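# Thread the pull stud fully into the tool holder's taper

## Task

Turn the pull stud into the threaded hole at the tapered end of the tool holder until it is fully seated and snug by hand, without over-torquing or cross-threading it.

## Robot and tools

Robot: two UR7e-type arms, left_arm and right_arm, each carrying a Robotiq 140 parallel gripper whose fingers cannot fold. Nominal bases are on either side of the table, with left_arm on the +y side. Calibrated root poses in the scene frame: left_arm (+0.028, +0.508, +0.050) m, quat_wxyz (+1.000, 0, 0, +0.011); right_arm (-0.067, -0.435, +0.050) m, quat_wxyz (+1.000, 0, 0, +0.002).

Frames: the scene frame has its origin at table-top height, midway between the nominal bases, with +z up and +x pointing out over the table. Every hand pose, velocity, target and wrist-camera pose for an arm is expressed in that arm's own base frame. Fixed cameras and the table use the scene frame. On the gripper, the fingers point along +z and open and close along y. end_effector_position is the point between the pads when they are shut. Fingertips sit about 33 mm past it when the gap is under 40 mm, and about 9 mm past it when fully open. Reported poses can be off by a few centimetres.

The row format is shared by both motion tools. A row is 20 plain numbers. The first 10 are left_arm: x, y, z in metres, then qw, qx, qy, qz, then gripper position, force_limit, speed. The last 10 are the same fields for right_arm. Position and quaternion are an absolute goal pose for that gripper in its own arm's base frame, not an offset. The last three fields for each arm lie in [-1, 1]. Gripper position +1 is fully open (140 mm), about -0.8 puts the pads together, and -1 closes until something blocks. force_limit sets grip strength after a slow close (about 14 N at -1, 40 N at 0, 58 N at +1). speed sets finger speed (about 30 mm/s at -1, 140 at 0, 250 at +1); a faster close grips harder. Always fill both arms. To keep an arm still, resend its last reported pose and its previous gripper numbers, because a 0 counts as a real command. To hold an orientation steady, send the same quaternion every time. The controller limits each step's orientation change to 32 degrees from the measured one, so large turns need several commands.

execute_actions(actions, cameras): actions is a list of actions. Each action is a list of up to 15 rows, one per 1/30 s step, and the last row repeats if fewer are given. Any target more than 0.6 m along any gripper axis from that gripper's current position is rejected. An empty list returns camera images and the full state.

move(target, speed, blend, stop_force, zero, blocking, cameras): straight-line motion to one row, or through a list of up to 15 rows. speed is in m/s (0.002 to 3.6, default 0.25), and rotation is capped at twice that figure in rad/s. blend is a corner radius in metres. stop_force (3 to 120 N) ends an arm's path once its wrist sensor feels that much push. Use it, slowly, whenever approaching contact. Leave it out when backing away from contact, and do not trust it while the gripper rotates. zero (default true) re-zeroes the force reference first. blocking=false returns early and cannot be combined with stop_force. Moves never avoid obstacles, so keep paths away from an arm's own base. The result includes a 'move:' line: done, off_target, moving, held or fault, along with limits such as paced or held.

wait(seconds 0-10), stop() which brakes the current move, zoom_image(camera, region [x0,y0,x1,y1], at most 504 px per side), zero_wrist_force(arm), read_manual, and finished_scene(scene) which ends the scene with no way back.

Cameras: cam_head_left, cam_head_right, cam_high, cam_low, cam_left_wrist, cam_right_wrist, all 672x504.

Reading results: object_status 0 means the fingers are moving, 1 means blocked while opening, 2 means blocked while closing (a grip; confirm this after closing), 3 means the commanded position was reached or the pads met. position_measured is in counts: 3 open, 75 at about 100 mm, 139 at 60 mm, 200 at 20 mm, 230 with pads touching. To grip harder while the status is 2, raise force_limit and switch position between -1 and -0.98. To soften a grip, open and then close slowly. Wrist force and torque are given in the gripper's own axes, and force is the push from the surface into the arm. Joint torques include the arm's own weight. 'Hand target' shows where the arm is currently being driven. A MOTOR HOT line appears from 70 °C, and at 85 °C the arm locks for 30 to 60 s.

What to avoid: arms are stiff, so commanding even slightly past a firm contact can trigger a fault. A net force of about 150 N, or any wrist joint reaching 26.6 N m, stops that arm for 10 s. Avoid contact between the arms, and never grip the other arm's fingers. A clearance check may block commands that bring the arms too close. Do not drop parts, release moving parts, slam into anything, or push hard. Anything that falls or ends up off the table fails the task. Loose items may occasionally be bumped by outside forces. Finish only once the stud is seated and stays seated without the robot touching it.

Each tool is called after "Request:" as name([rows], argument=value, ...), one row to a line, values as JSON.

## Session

Request:
execute_actions(actions=[])

Request:
zoom_image(camera="cam_low", region=[430, 210, 590, 350])

Request:
zoom_image(camera="cam_head_left", region=[220, 150, 400, 290])

Scene clock: 0.00 s.
left_arm: end_effector_position=(+0.1357, +0.0020, +0.3243) position_measured=3 object_status=3 end_effector_quat_wxyz=(+0.678, -0.075, -0.663, +0.310) | right_arm: end_effector_position=(+0.3914, +0.1795, +0.1970) position_measured=3 object_status=3 end_effector_quat_wxyz=(+0.063, +0.860, +0.288, +0.417)
Joint positions: left_arm=[-0.083 -1.361 1.865 -0.383 -1.967 0.588] | right_arm=[0.033 -2.196 2.688 -2.928 -1.464 2.578]
Joint velocities: within noise
Joint torques (N m): no reading
Wrist force (N): no reading
Wrist torque (N m): no reading
Wrist force, peak (N): no reading
Hand target: left_arm +0.1357, +0.0020, +0.3243; +0.678, -0.075, -0.663, +0.310 | right_arm +0.3914, +0.1795, +0.1970; +0.063, +0.860, +0.288, +0.417
Tool commands: left_gripper/position=+1.0 left_gripper/force_limit=+1.0 left_gripper/speed=+1.0 right_gripper/position=+1.0 right_gripper/force_limit=+1.0 right_gripper/speed=+1.0

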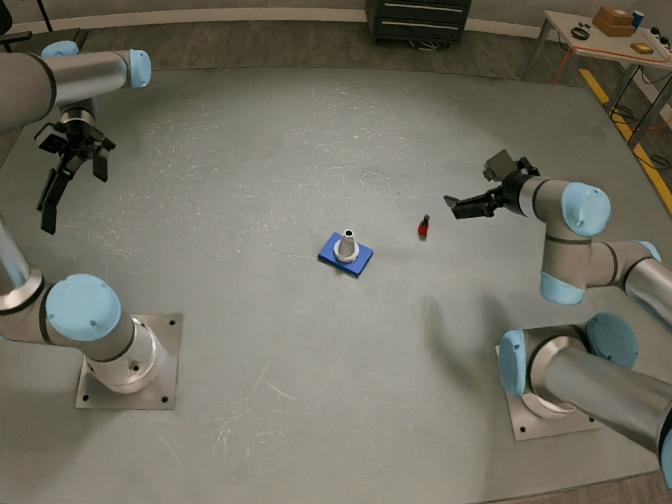

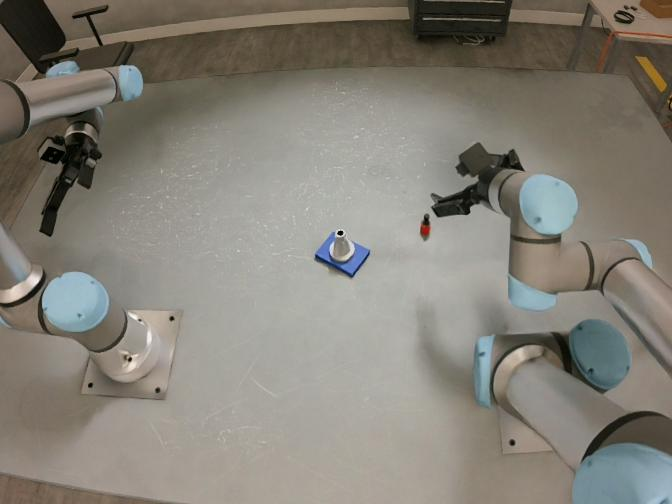

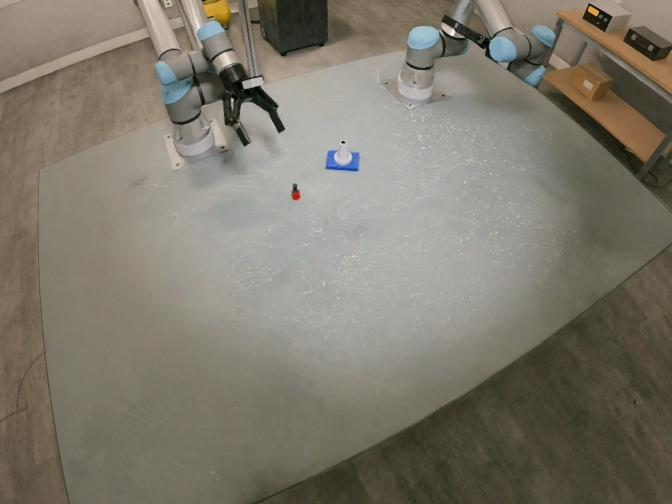

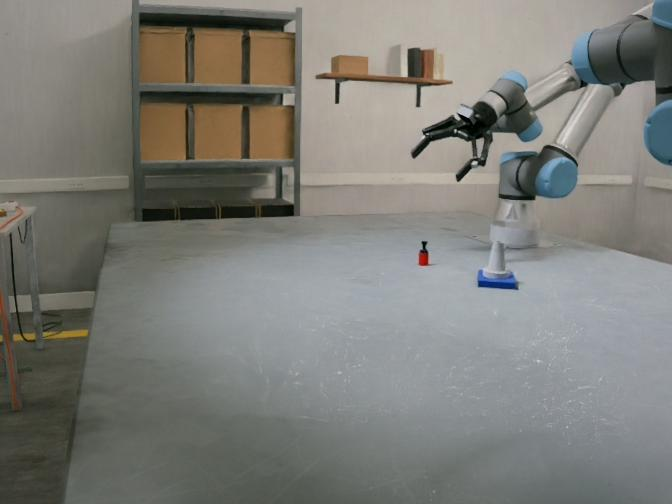

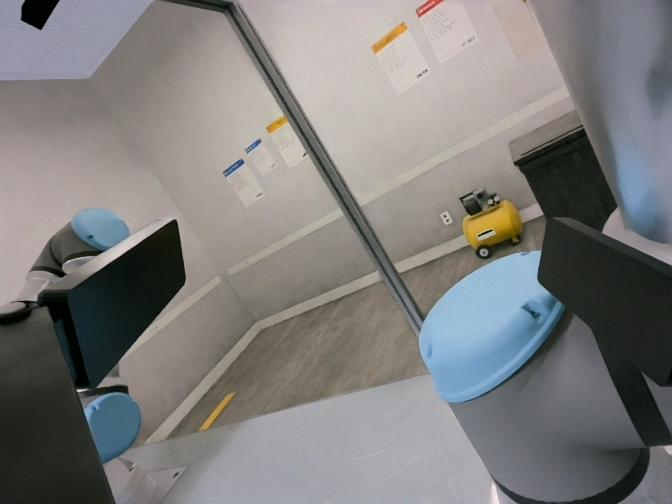

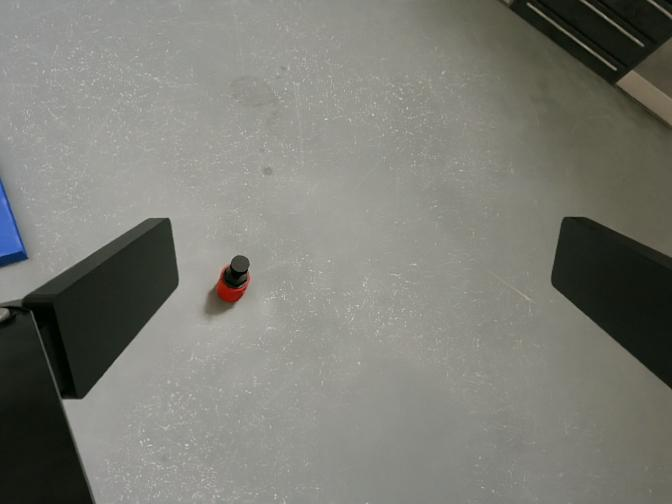

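Scaled by 3.150 from the camera's 672x504 image, which has a finer 960x720 frame.

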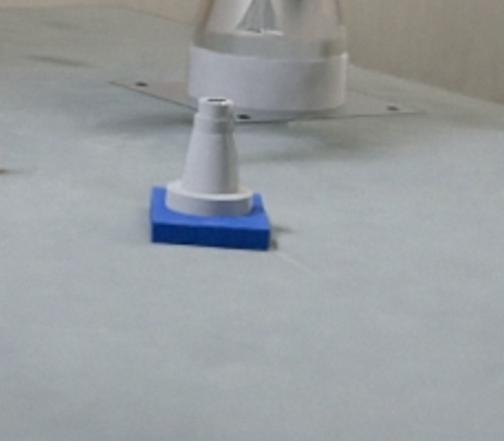

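Scaled by 2.800 from the camera's 672x504 image, which has a finer 960x720 frame.

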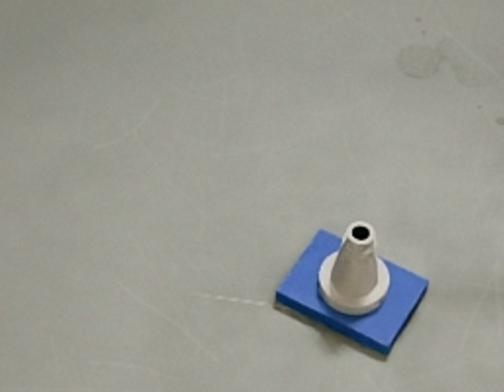

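Request:
move([
  [0.20,-0.02,0.36,0.4,0.35,0.3,0.3,1,1,1,0.42,0.20,0.20,0,0.912,0.410,0,1,1,1],
  [0.28,-0.05,0.33,0,0.493,0.870,0,1,1,1,0.43,0.21,0.17,0,0.1477,0.989,0,1,1,1],
  [0.28,-0.05,0.33,0,0.493,0.870,0,1,1,1,0.44,0.22,0.14,0,-0.752,0.659,0,1,1,1],
  [0.28,-0.05,0.33,0,0.493,0.870,0,1,1,1,0.449,0.234,0.11,0,-0.9608,-0.2773,0,1,1,1],
  [0.28,-0.05,0.33,0,0.493,0.870,0,1,1,1,0.449,0.234,0.090,0,-0.2859,-0.9582,0,1,1,1],
], speed=0.9, blend=0.03, cameras=["all"])

Scene clock: 38.67 s.
left_arm: end_effector_position=(+0.1726, -0.0101, +0.3440) position_measured=3 object_status=3 end_effector_quat_wxyz=(+0.807, +0.325, -0.063, +0.489) | right_arm: end_effector_position=(+0.4115, +0.1939, +0.1991) position_measured=3 object_status=3 end_effector_quat_wxyz=(+0.019, +0.915, +0.381, +0.128)
Joint positions: left_arm=[0.301 -0.874 2.499 -0.013 -2.245 0.802] | right_arm=[0.12 -1.868 2.111 -2.071 -1.539 2.476]
Joint torques (N m): left_arm=[-7.06 -34.94 9.38 0.06 3.63 -1.62] | right_arm=[-9.56 -21.99 -24.84 -2.67 1.62 0.8]
Wrist force (N): left_arm=[-2.1 2.6 0.2] | right_arm=[-1.4 0.4 -1.3]
Wrist torque (N m): left_arm=[0.00 0.34 -0.08] | right_arm=[0.09 0.15 0.24]
Wrist force, peak (N): left_arm=[-9.0 12.6 3.6] | right_arm=[-1.6 0.5 -1.5]
Hand target: left_arm +0.1726, -0.0101, +0.3440; +0.807, +0.325, -0.063, +0.489 | right_arm +0.4115, +0.1939, +0.1991; +0.019, +0.915, +0.381, +0.128
Off the commanded pose: left_arm 0.115 m, 168 deg | right_arm 0.122 m, 102 deg.
move: held (left_arm; a check stopped the path), off_target (right_arm; braked when a check withheld steps of left_arm); path passed 0 of 5 targets; limits=held
pose unreachable (left arm): on one or more control steps of this call, first in action 0 (counted from 0), this arm could not follow its commanded pose, so it was not sent that pose on those steps. It may still have moved: this result reports where it is.
cause: moving toward the commanded pose would bring two parts of the arm too close to each other (its gripper and another part of the arm, with joints 4 (wrist 1) to 6 (wrist 3) between them, 6 mm apart when it was first held).

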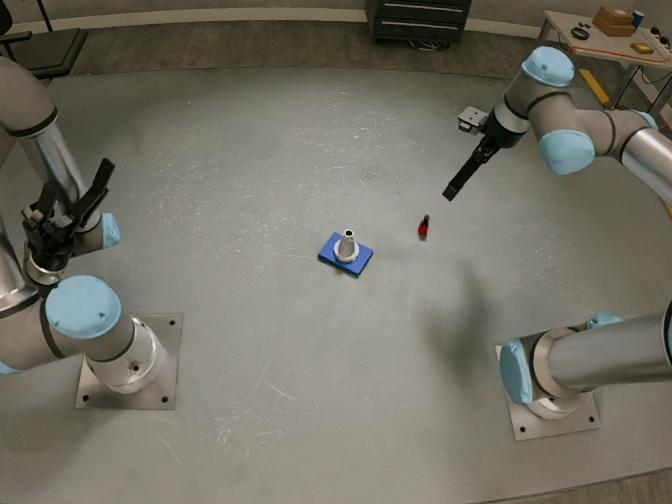

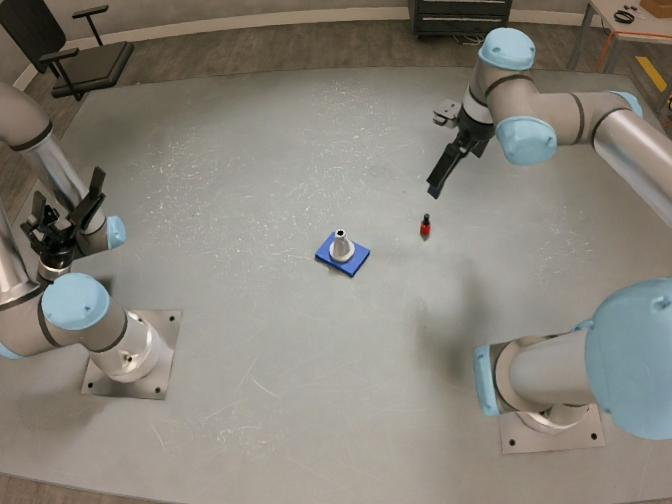

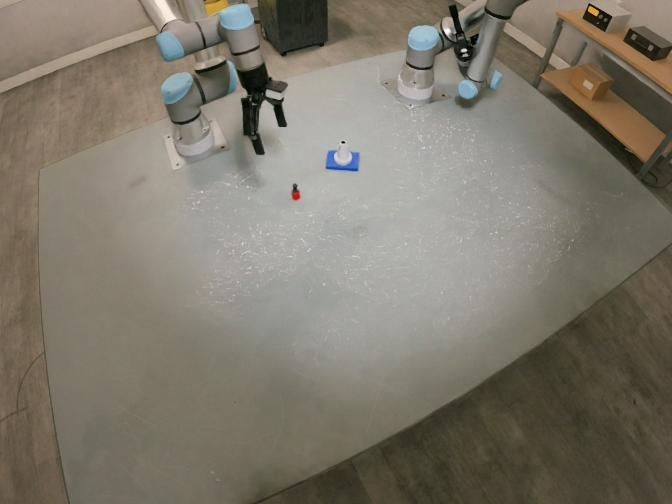

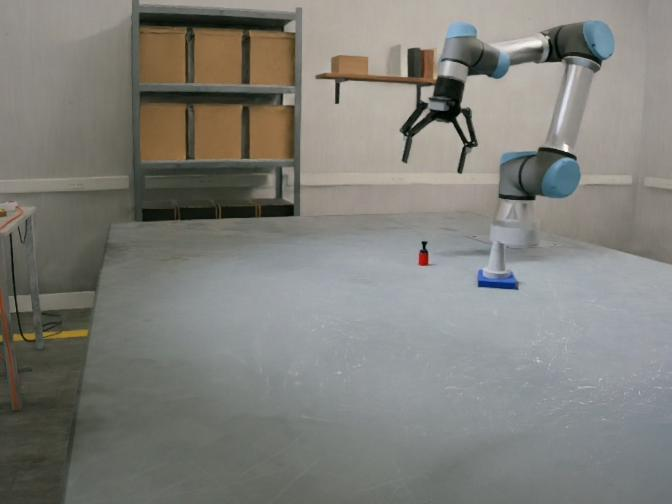

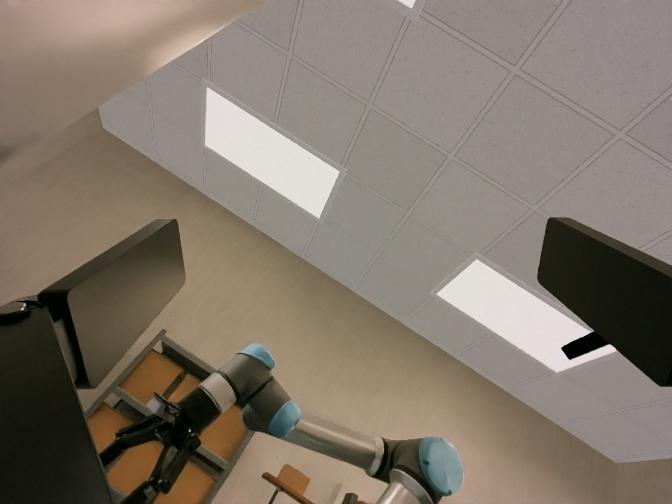

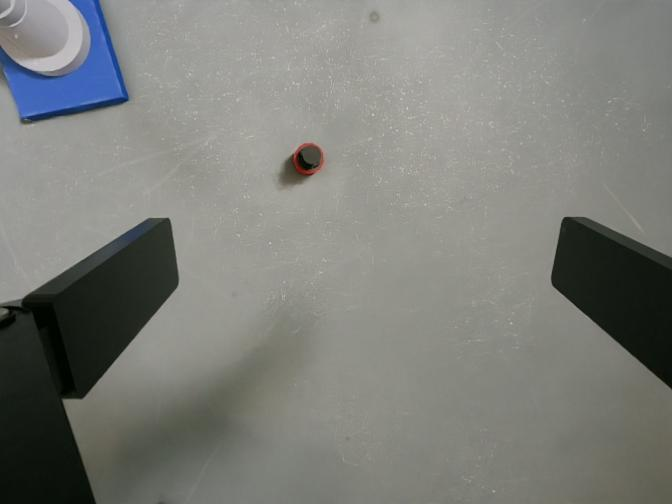

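Request:
move([
  [0.1357,0.0020,0.3243,0.678,-0.075,-0.663,0.310,1,1,1,0.42,0.20,0.20,0,0.912,0.410,0,1,1,1],
], speed=0.6)

Request:
move([
  [0.38,0.03,0.33,0,-0.157,0.988,0,1,1,1,0.43,0.21,0.17,0,0.1477,0.989,0,1,1,1],
  [0.32,-0.02,0.33,0,0.493,0.870,0,1,1,1,0.44,0.22,0.14,0,-0.752,0.659,0,1,1,1],
  [0.28,-0.05,0.33,0,0.493,0.870,0,1,1,1,0.449,0.234,0.11,0,-0.9608,-0.2773,0,1,1,1],
  [0.28,-0.05,0.33,0,0.493,0.870,0,1,1,1,0.449,0.234,0.090,0,-0.2859,-0.9582,0,1,1,1],
], speed=0.9, blend=0.03, cameras=["all"])

Request:
zoom_image(camera="cam_right_wrist", region=[260, 130, 440, 310])

Scene clock: 54.30 s.
left_arm: end_effector_position=(+0.1357, +0.0020, +0.3243) position_measured=3 object_status=3 end_effector_quat_wxyz=(+0.678, -0.075, -0.663, +0.310) | right_arm: end_effector_position=(+0.4200, +0.2000, +0.2000) position_measured=3 object_status=3 end_effector_quat_wxyz=(+0.000, +0.912, +0.410, +0.000)
Joint positions: left_arm=[-0.083 -1.361 1.865 -0.384 -1.967 0.588] | right_arm=[0.154 -1.663 1.854 -1.762 -1.571 2.45]
Joint torques (N m): left_arm=[7.75 -28.26 -12.73 5.31 -2.18 1.99] | right_arm=[-0.24 -33.97 -17.91 -4.13 -0.11 -0.02]
Wrist force (N): left_arm=[0.5 0.8 -0.5] | right_arm=[-1.0 0.6 -1.3]
Wrist torque (N m): left_arm=[0.16 -0.11 0.07] | right_arm=[0.11 0.00 0.47]
Wrist force, peak (N): left_arm=[-2.6 3.7 0.7] | right_arm=[-2.1 0.7 -1.6]
Hand target: left_arm +0.1357, +0.0020, +0.3243; +0.678, -0.075, -0.663, +0.310 | right_arm +0.4200, +0.2000, +0.2000; +0.000, +0.912, +0.410, +0.000
Off the commanded pose: left_arm 0.000 m, 0 deg | right_arm 0.000 m, 0 deg.
move: done

Scene clock: 59.87 s.
left_arm: end_effector_position=(+0.2800, -0.0500, +0.3300) position_measured=3 object_status=3 end_effector_quat_wxyz=(+0.000, +0.493, +0.870, +0.000) | right_arm: end_effector_position=(+0.4490, +0.2340, +0.0900) position_measured=3 object_status=3 end_effector_quat_wxyz=(+0.000, +0.286, +0.958, +0.000)
Joint positions: left_arm=[-0.664 -2.123 1.821 -1.269 -1.571 0.367] | right_arm=[0.214 -1.471 1.96 -2.06 -1.571 -5.489]
Joint torques (N m): left_arm=[9.98 6.61 -31.52 -5.7 2.08 -0.88] | right_arm=[-3.08 -22.23 -22.65 -1.54 -0.17 -0.67]
Wrist force (N): left_arm=[-1.9 4.2 -3.9] | right_arm=[-1.6 0.0 -1.2]
Wrist torque (N m): left_arm=[0.68 -0.33 -0.19] | right_arm=[0.03 0.09 0.21]
Wrist force, peak (N): left_arm=[-2.8 4.6 -4.1] | right_arm=[-1.9 0.8 -1.4]
Hand target: left_arm +0.2800, -0.0500, +0.3300; +0.000, +0.493, +0.870, +0.000 | right_arm +0.4490, +0.2340, +0.0900; +0.000, +0.286, +0.958, +0.000
Off the commanded pose: left_arm 0.000 m, 0 deg | right_arm 0.000 m, 0 deg.
move: done

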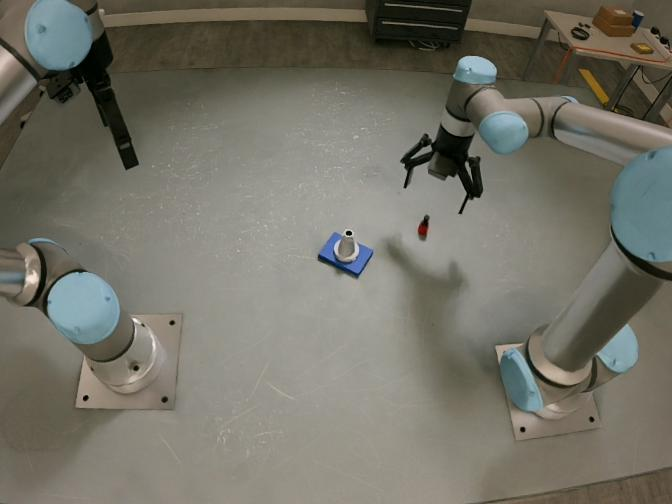

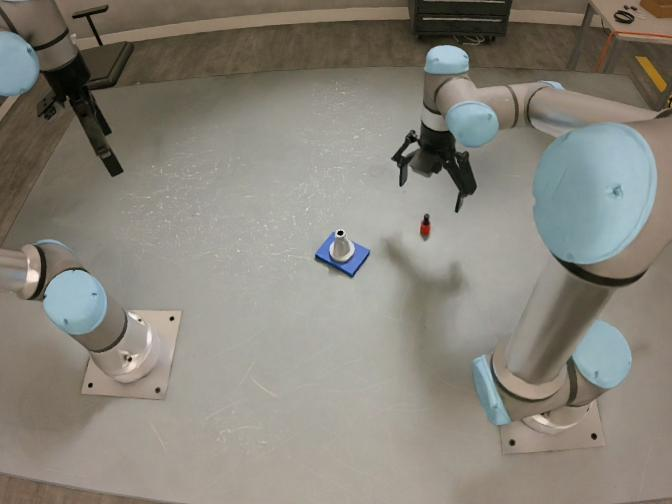

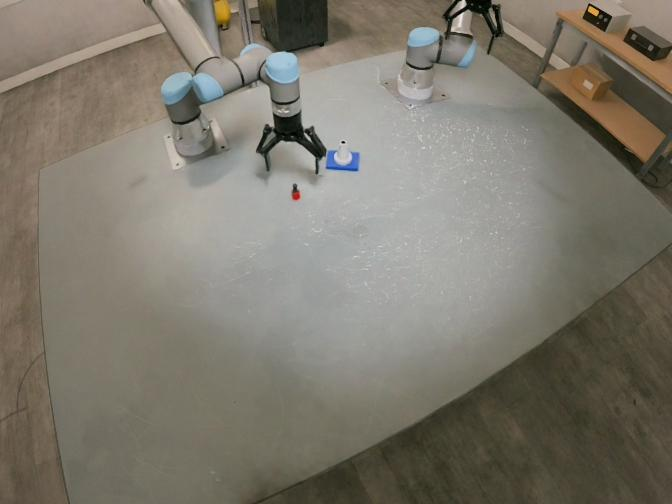

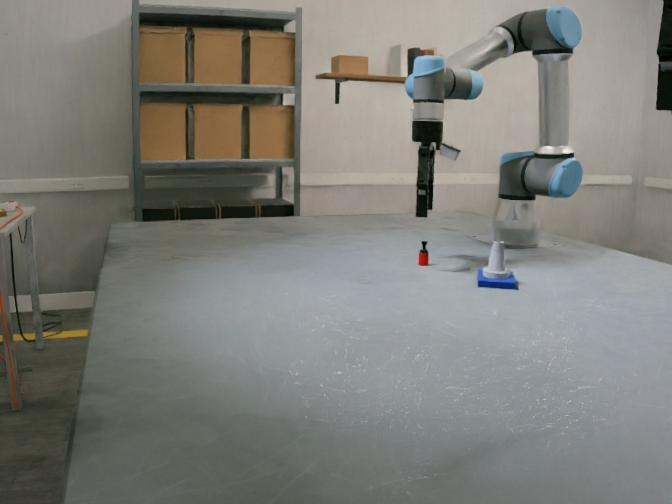

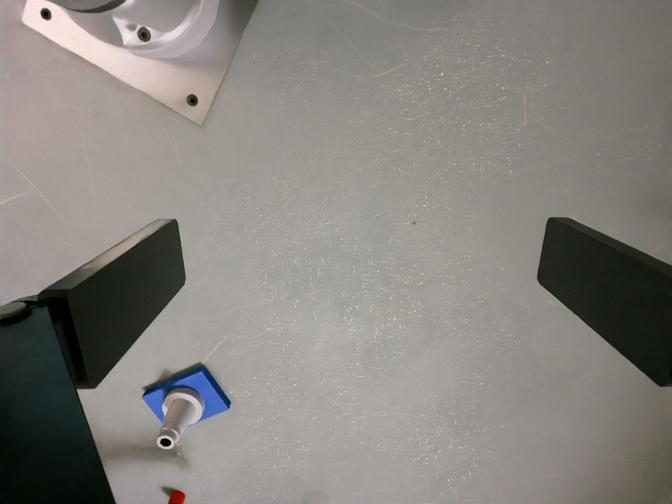

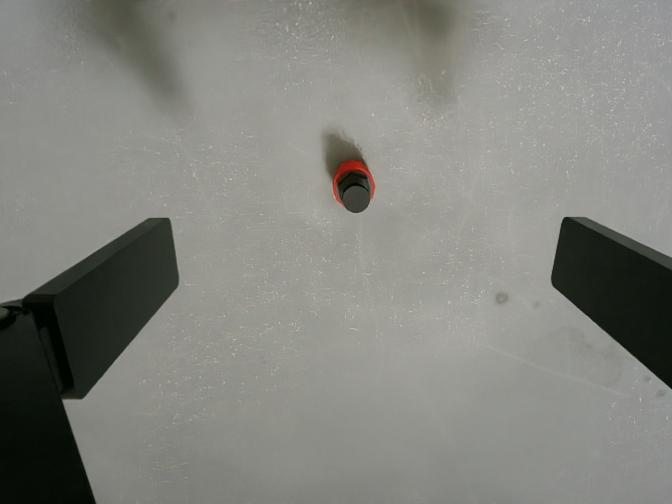

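Scaled by 2.800 from the camera's 672x504 image, which has a finer 960x720 frame.

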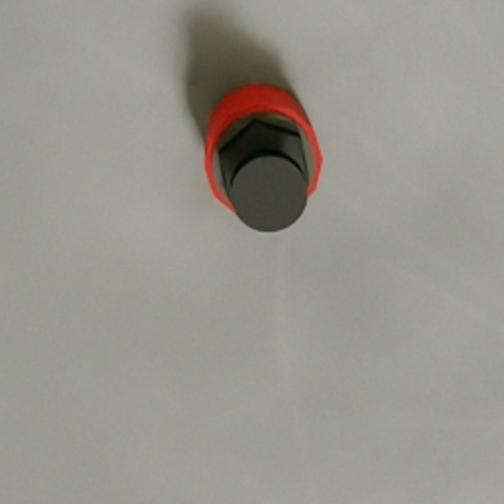

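Request:
move([
  [0.2602,-0.4958,0.16,0.402,0.437,0.772,-0.227,1,1,1,0.449,0.234,0.060,0,-0.2859,-0.9582,0,-0.25,-1,1],
], speed=0.3, cameras=["all"])

Request:
zoom_image(camera="cam_right_wrist", region=[270, 150, 450, 330])

Request:
zoom_image(camera="cam_low", region=[390, 210, 490, 290])

Request:
move([
  [0.2602,-0.4958,0.16,0.402,0.437,0.772,-0.227,1,1,1,0.449,0.234,0.060,0,0.9582,-0.2859,0,-0.25,-1,1],
], speed=0.7, cameras=["cam_right_wrist","cam_left_wrist"])

Request:
zoom_image(camera="cam_right_wrist", region=[270, 150, 450, 330])

Scene clock: 96.87 s.
left_arm: end_effector_position=(+0.2602, -0.4957, +0.1599) position_measured=3 object_status=3 end_effector_quat_wxyz=(+0.402, +0.437, +0.772, -0.227) end_effector_velocity=(+0.001, +0.000, +0.001) end_effector_angular_velocity=(-0.004, -0.002, +0.002) | right_arm: end_effector_position=(+0.4489, +0.2340, +0.0599) position_measured=160 object_status=3 end_effector_quat_wxyz=(+0.000, +0.286, +0.958, +0.000)
Joint positions: left_arm=[-1.587 -1.586 2.566 -3.431 -1.123 -0.343] | right_arm=[0.214 -1.431 2.004 -2.143 -1.571 -5.489]
Joint velocities: left_arm=[0 0.001 -0.001 -0.005 0.002 0] | right_arm=[within noise]
Joint torques (N m): left_arm=[-7.63 -8.12 -14.27 -6.38 2.66 -1.36] | right_arm=[6.86 -39.32 -31 -1.12 -1.94 -0.88]
Wrist force (N): left_arm=[-3.4 3.8 -3.1] | right_arm=[-1.5 0.3 -1.0]
Wrist torque (N m): left_arm=[0.56 -0.28 -0.08] | right_arm=[0.09 0.11 0.28]
Wrist force, peak (N): left_arm=[-0.1 5.8 -5.4] | right_arm=[-1.6 0.2 -1.9]
Hand target: left_arm +0.2602, -0.4958, +0.1600; +0.402, +0.437, +0.772, -0.227 | right_arm +0.4490, +0.2340, +0.0600; +0.000, +0.286, +0.958, +0.000
Off the commanded pose: left_arm 0.000 m, 0 deg | right_arm 0.000 m, 0 deg.
move: done

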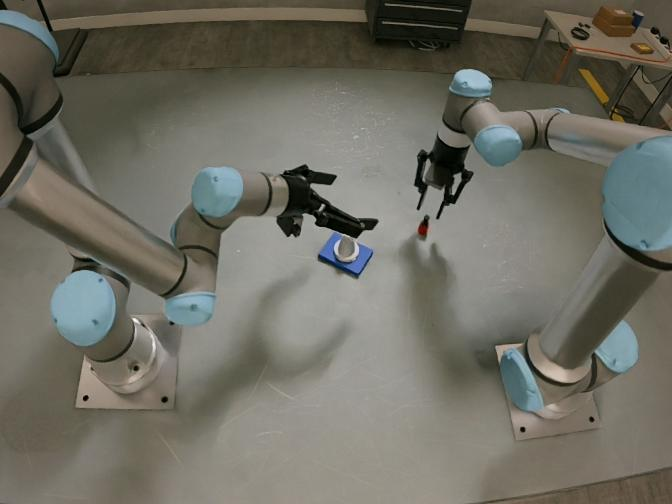

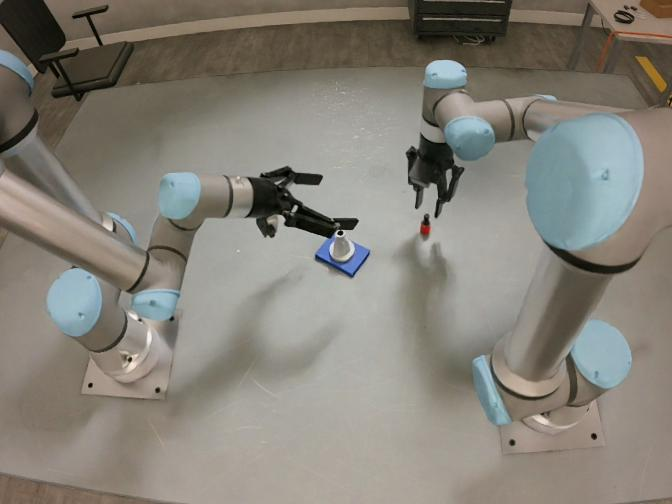

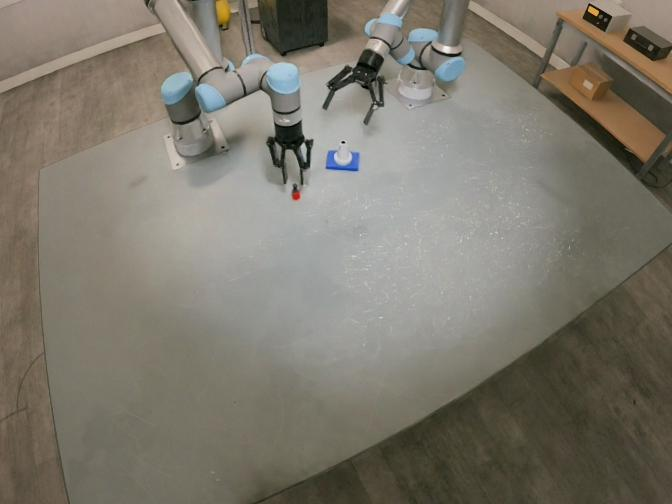

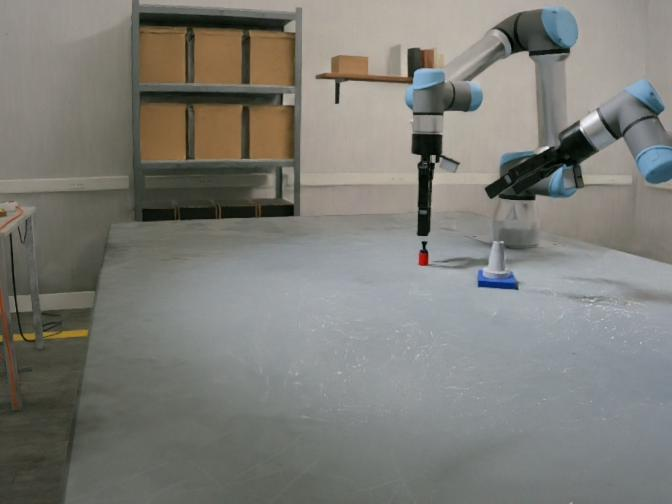

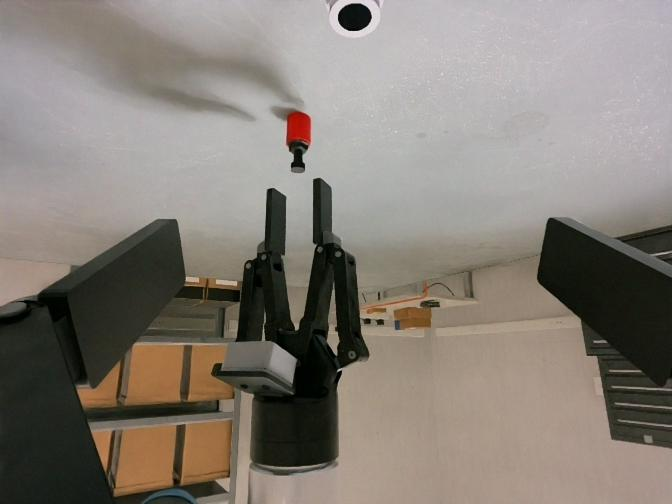

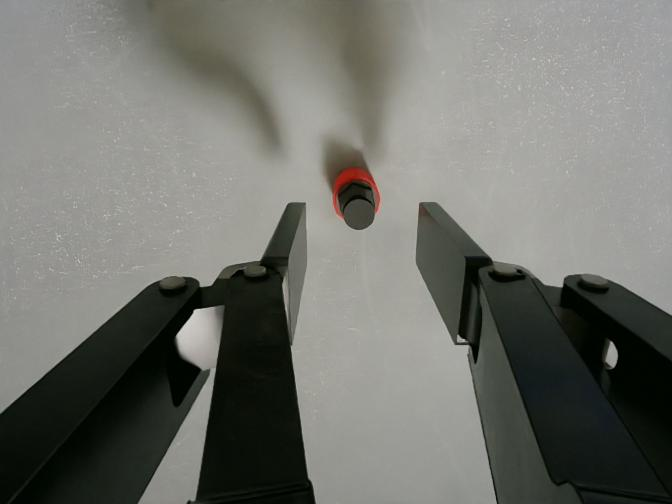

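Scaled by 2.800 from the camera's 672x504 image, which has a finer 960x720 frame.

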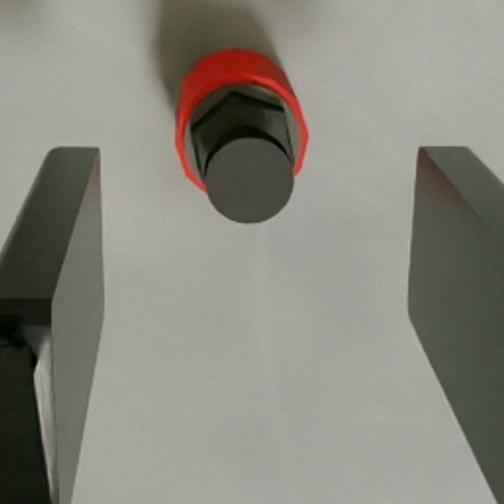

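Scaled by 5.040 from the camera's 672x504 image, which has a finer 960x720 frame.

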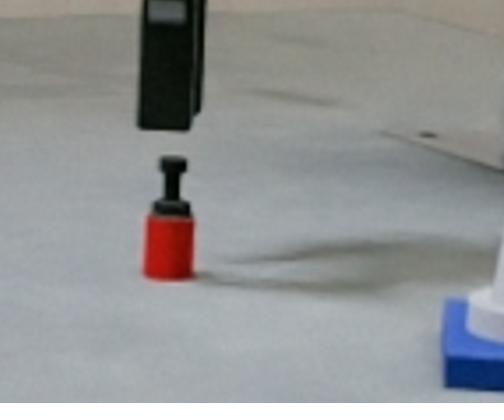

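Scene clock: 99.47 s.
left_arm: end_effector_position=(+0.2602, -0.4958, +0.1600) position_measured=3 object_status=3 end_effector_quat_wxyz=(+0.402, +0.437, +0.772, -0.227) | right_arm: end_effector_position=(+0.4492, +0.2355, +0.0604) position_measured=160 object_status=3 end_effector_quat_wxyz=(-0.077, -0.376, +0.818, -0.428)
Joint positions: left_arm=[-1.587 -1.586 2.566 -3.432 -1.122 -0.343] | right_arm=[0.662 -1.089 1.749 -1.767 -2.373 -6.283]
Joint torques (N m): left_arm=[-7.55 -9.51 -20.8 -5.03 2.83 1.59] | right_arm=[-7.83 -51.43 -12.28 -0.19 -3.53 1.2]
Wrist force (N): left_arm=[-3.4 3.7 -2.8] | right_arm=[-0.2 -2.0 -0.5]
Wrist torque (N m): left_arm=[0.56 -0.30 -0.08] | right_arm=[-0.07 0.06 0.31]
Wrist force, peak (N): left_arm=[-3.6 4.2 -3.3] | right_arm=[-1.0 10.8 3.8]
Hand target: left_arm +0.2602, -0.4958, +0.1600; +0.402, +0.437, +0.772, -0.227 | right_arm +0.4492, +0.2354, +0.0604; -0.077, -0.376, +0.818, -0.428
Off the commanded pose: left_arm 0.000 m, 0 deg | right_arm 0.002 m, 107 deg.
joint sent to its limit (right arm) — joint 6 (wrist 3), lower limit.
move: held (right_arm; a check stopped the path); limits=paced,held
pose unreachable (right arm): on one or more control steps of this call, first in action 0 (counted from 0), this arm could not follow its commanded pose, so it was not sent that pose on those steps. It may still have moved: this result reports where it is.
cause: moving toward the commanded pose would bring a part of the arm too close to another arm (a part of this arm just beyond joint 5 (wrist 2) and the left arm's gripper, 24 mm apart when this arm was first held).
Images, in order (width x height): cam_left_wrist 672x504, cam_right_wrist 672x504.

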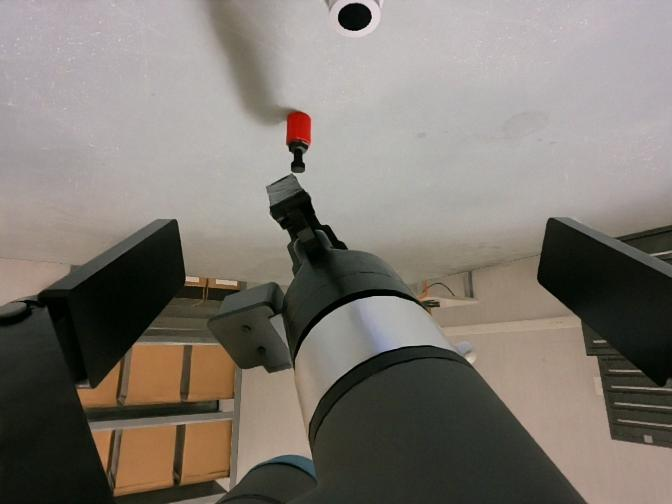

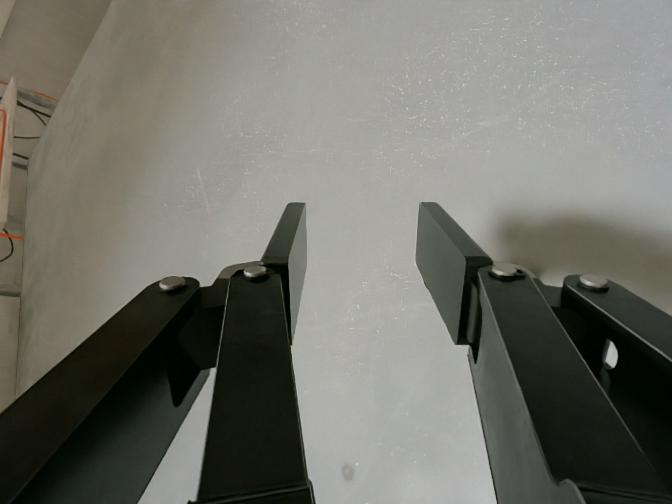

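Scaled by 2.800 from the camera's 672x504 image, which has a finer 960x720 frame.

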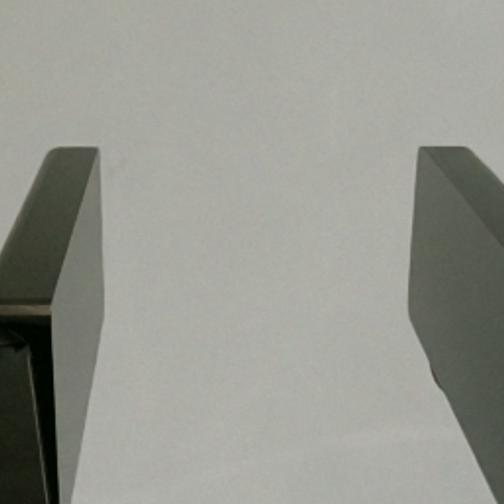

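Request:
move([
  [0.2602,-0.4958,0.16,0.402,0.437,0.772,-0.227,1,1,1,0.449,0.234,0.060,0,-0.2859,-0.9582,0,-0.25,-1,1],
], speed=0.5)

Request:
move([
  [0.2602,-0.4958,0.16,0.402,0.437,0.772,-0.227,1,1,1,0.449,0.234,0.060,0,0.4754,-0.8798,0,-0.25,-1,1],
  [0.2602,-0.4958,0.16,0.402,0.437,0.772,-0.227,1,1,1,0.449,0.234,0.060,0,0.9582,-0.2859,0,-0.25,-1,1],
], speed=0.5, blend=0.01, cameras=["cam_right_wrist","cam_left_wrist"])

Request:
zoom_image(camera="cam_right_wrist", region=[270, 150, 450, 330])

Scene clock: 109.60 s.
left_arm: end_effector_position=(+0.2602, -0.4958, +0.1600) position_measured=3 object_status=3 end_effector_quat_wxyz=(+0.402, +0.437, +0.772, -0.227) | right_arm: end_effector_position=(+0.4490, +0.2339, +0.0601) position_measured=160 object_status=3 end_effector_quat_wxyz=(+0.000, +0.286, +0.958, +0.000)
Joint positions: left_arm=[-1.587 -1.586 2.566 -3.432 -1.122 -0.343] | right_arm=[0.214 -1.432 2.003 -2.143 -1.571 -5.489]
Joint torques (N m): left_arm=[-8.53 -14.33 -21.5 -1.24 2.86 1.13] | right_arm=[5.76 -15.5 -26.07 -2.92 -0.52 0.07]
Wrist force (N): left_arm=[-3.5 4.1 -2.9] | right_arm=[-2.1 -0.3 -1.3]
Wrist torque (N m): left_arm=[0.65 -0.26 -0.08] | right_arm=[-0.03 0.24 0.40]
Wrist force, peak (N): left_arm=[-3.7 4.2 -3.3] | right_arm=[-2.1 -0.3 -2.2]
Hand target: left_arm +0.2602, -0.4958, +0.1600; +0.402, +0.437, +0.772, -0.227 | right_arm +0.4490, +0.2340, +0.0600; +0.000, +0.286, +0.958, +0.000
Off the commanded pose: left_arm 0.000 m, 0 deg | right_arm 0.000 m, 0 deg.
move: done

Scene clock: 112.87 s.
left_arm: end_effector_position=(+0.2602, -0.4958, +0.1600) position_measured=3 object_status=3 end_effector_quat_wxyz=(+0.402, +0.437, +0.772, -0.227) | right_arm: end_effector_position=(+0.4490, +0.2351, +0.0602) position_measured=160 object_status=3 end_effector_quat_wxyz=(-0.086, -0.379, +0.815, -0.430)
Joint positions: left_arm=[-1.587 -1.586 2.566 -3.432 -1.122 -0.343] | right_arm=[0.662 -1.08 1.736 -1.742 -2.373 -6.283]
Joint torques (N m): left_arm=[-7.15 -18.3 -21.56 -1.31 2.73 0.73] | right_arm=[-8.96 -52.94 -12.34 -0.67 -1.2 1.3]
Wrist force (N): left_arm=[-3.7 3.8 -3.3] | right_arm=[0.1 -2.5 -0.4]
Wrist torque (N m): left_arm=[0.57 -0.22 -0.09] | right_arm=[-0.19 -0.02 0.32]
Wrist force, peak (N): left_arm=[-3.6 4.2 -3.2] | right_arm=[-0.3 -7.9 -5.5]
Hand target: left_arm +0.2602, -0.4958, +0.1600; +0.402, +0.437, +0.772, -0.227 | right_arm +0.4490, +0.2351, +0.0602; -0.086, -0.379, +0.815, -0.430
Off the commanded pose: left_arm 0.000 m, 0 deg | right_arm 0.001 m, 107 deg.
move: held (right_arm; a check stopped the path); path passed 1 of 2 targets; limits=paced,held
pose unreachable (right arm): on one or more control steps of this call, first in action 0 (counted from 0), this arm could not follow its commanded pose, so it was not sent that pose on those steps. It may still have moved: this result reports where it is.
cause: moving toward the commanded pose would bring a part of the arm too close to another arm (a part of this arm just beyond joint 5 (wrist 2) and the left arm's gripper, at the place that arm is still heading or pushing toward).
Images, in order (width x height): cam_left_wrist 672x504, cam_right_wrist 672x504.

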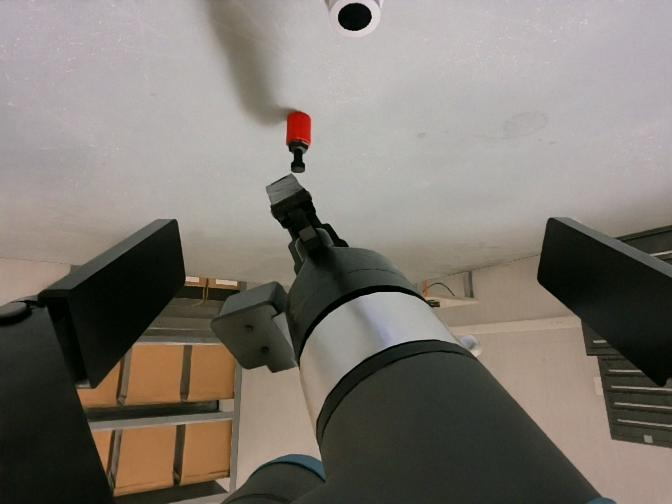

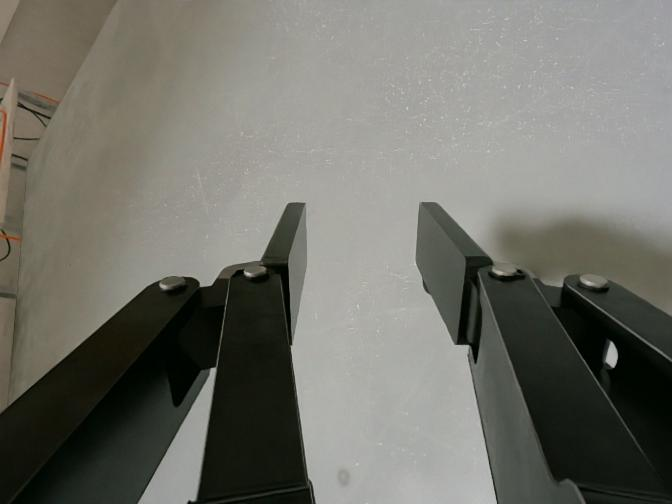

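Scaled by 2.800 from the camera's 672x504 image, which has a finer 960x720 frame.

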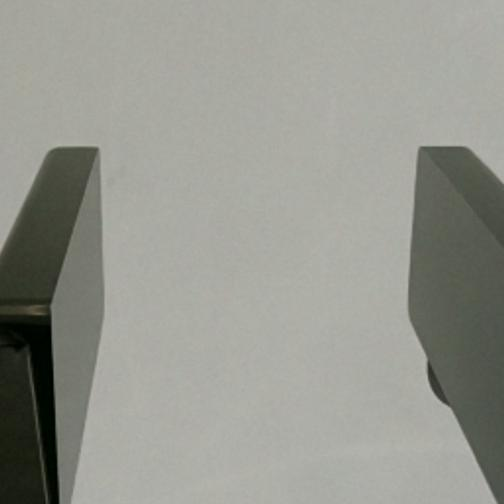

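Request:
move([
  [0.2602,-0.4958,0.16,0.402,0.437,0.772,-0.227,1,1,1,0.449,0.234,0.060,0,-0.2859,-0.9582,0,-0.25,-1,1],
  [0.2602,-0.4958,0.16,0.402,0.437,0.772,-0.227,1,1,1,0.449,0.234,0.060,0,-0.8797,-0.4754,0,-0.25,-1,1],
  [0.2602,-0.4958,0.16,0.402,0.437,0.772,-0.227,1,1,1,0.449,0.234,0.060,0,-0.9582,0.2859,0,-0.25,-1,1],
], speed=0.8, blend=0.01, cameras=["cam_right_wrist","cam_left_wrist"])

Request:
zoom_image(camera="cam_right_wrist", region=[270, 150, 450, 330])

Scene clock: 128.33 s.
left_arm: end_effector_position=(+0.2602, -0.4958, +0.1600) position_measured=3 object_status=3 end_effector_quat_wxyz=(+0.402, +0.437, +0.772, -0.227) | right_arm: end_effector_position=(+0.4490, +0.2340, +0.0600) position_measured=160 object_status=3 end_effector_quat_wxyz=(+0.000, +0.958, -0.286, +0.000)
Joint positions: left_arm=[-1.587 -1.586 2.566 -3.432 -1.122 -0.343] | right_arm=[0.214 -1.432 2.003 -2.143 -1.571 -2.348]
Joint torques (N m): left_arm=[-7.79 -22.8 -20.34 -1.28 2.74 -0.17] | right_arm=[2.53 -16.02 -31.11 -1.33 0.01 0.73]
Wrist force (N): left_arm=[-3.8 3.9 -2.8] | right_arm=[-2.1 -0.6 -1.2]
Wrist torque (N m): left_arm=[0.60 -0.20 -0.08] | right_arm=[-0.12 0.23 0.40]
Wrist force, peak (N): left_arm=[-3.8 4.3 -3.0] | right_arm=[-2.6 -1.1 -1.9]
Hand target: left_arm +0.2602, -0.4958, +0.1600; +0.402, +0.437, +0.772, -0.227 | right_arm +0.4490, +0.2340, +0.0600; +0.000, +0.958, -0.286, +0.000
Off the commanded pose: left_arm 0.000 m, 0 deg | right_arm 0.000 m, 0 deg.
move: done
Images, in order (width x height): cam_left_wrist 672x504, cam_right_wrist 672x504.

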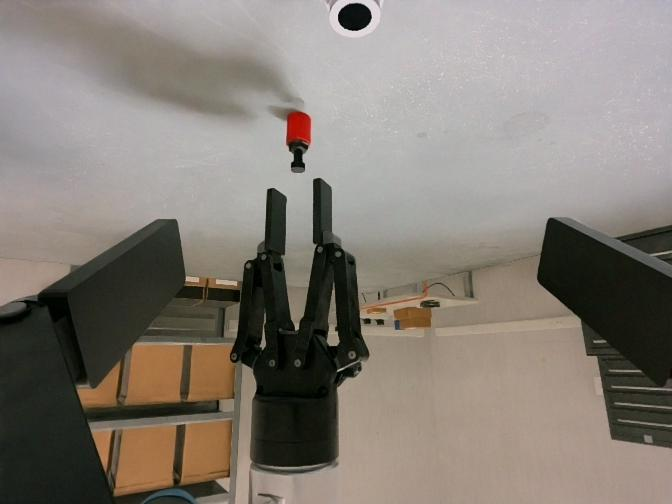

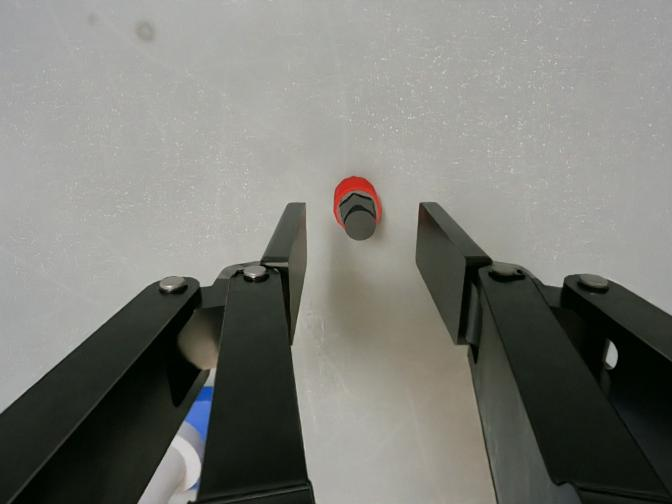

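Scaled by 2.800 from the camera's 672x504 image, which has a finer 960x720 frame.

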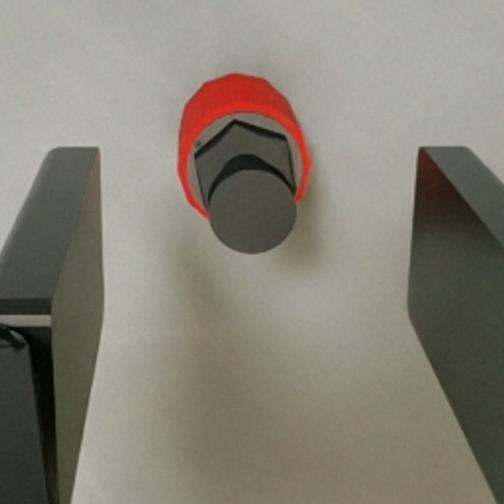

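Request:
zoom_image(camera="cam_left_wrist", region=[260, 90, 340, 190])

Scaled by 5.040 from the camera's 672x504 image, which has a finer 960x720 frame.

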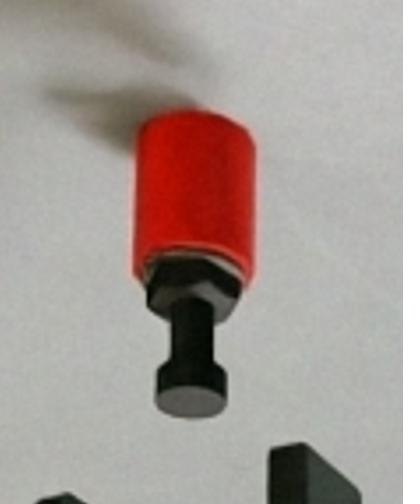

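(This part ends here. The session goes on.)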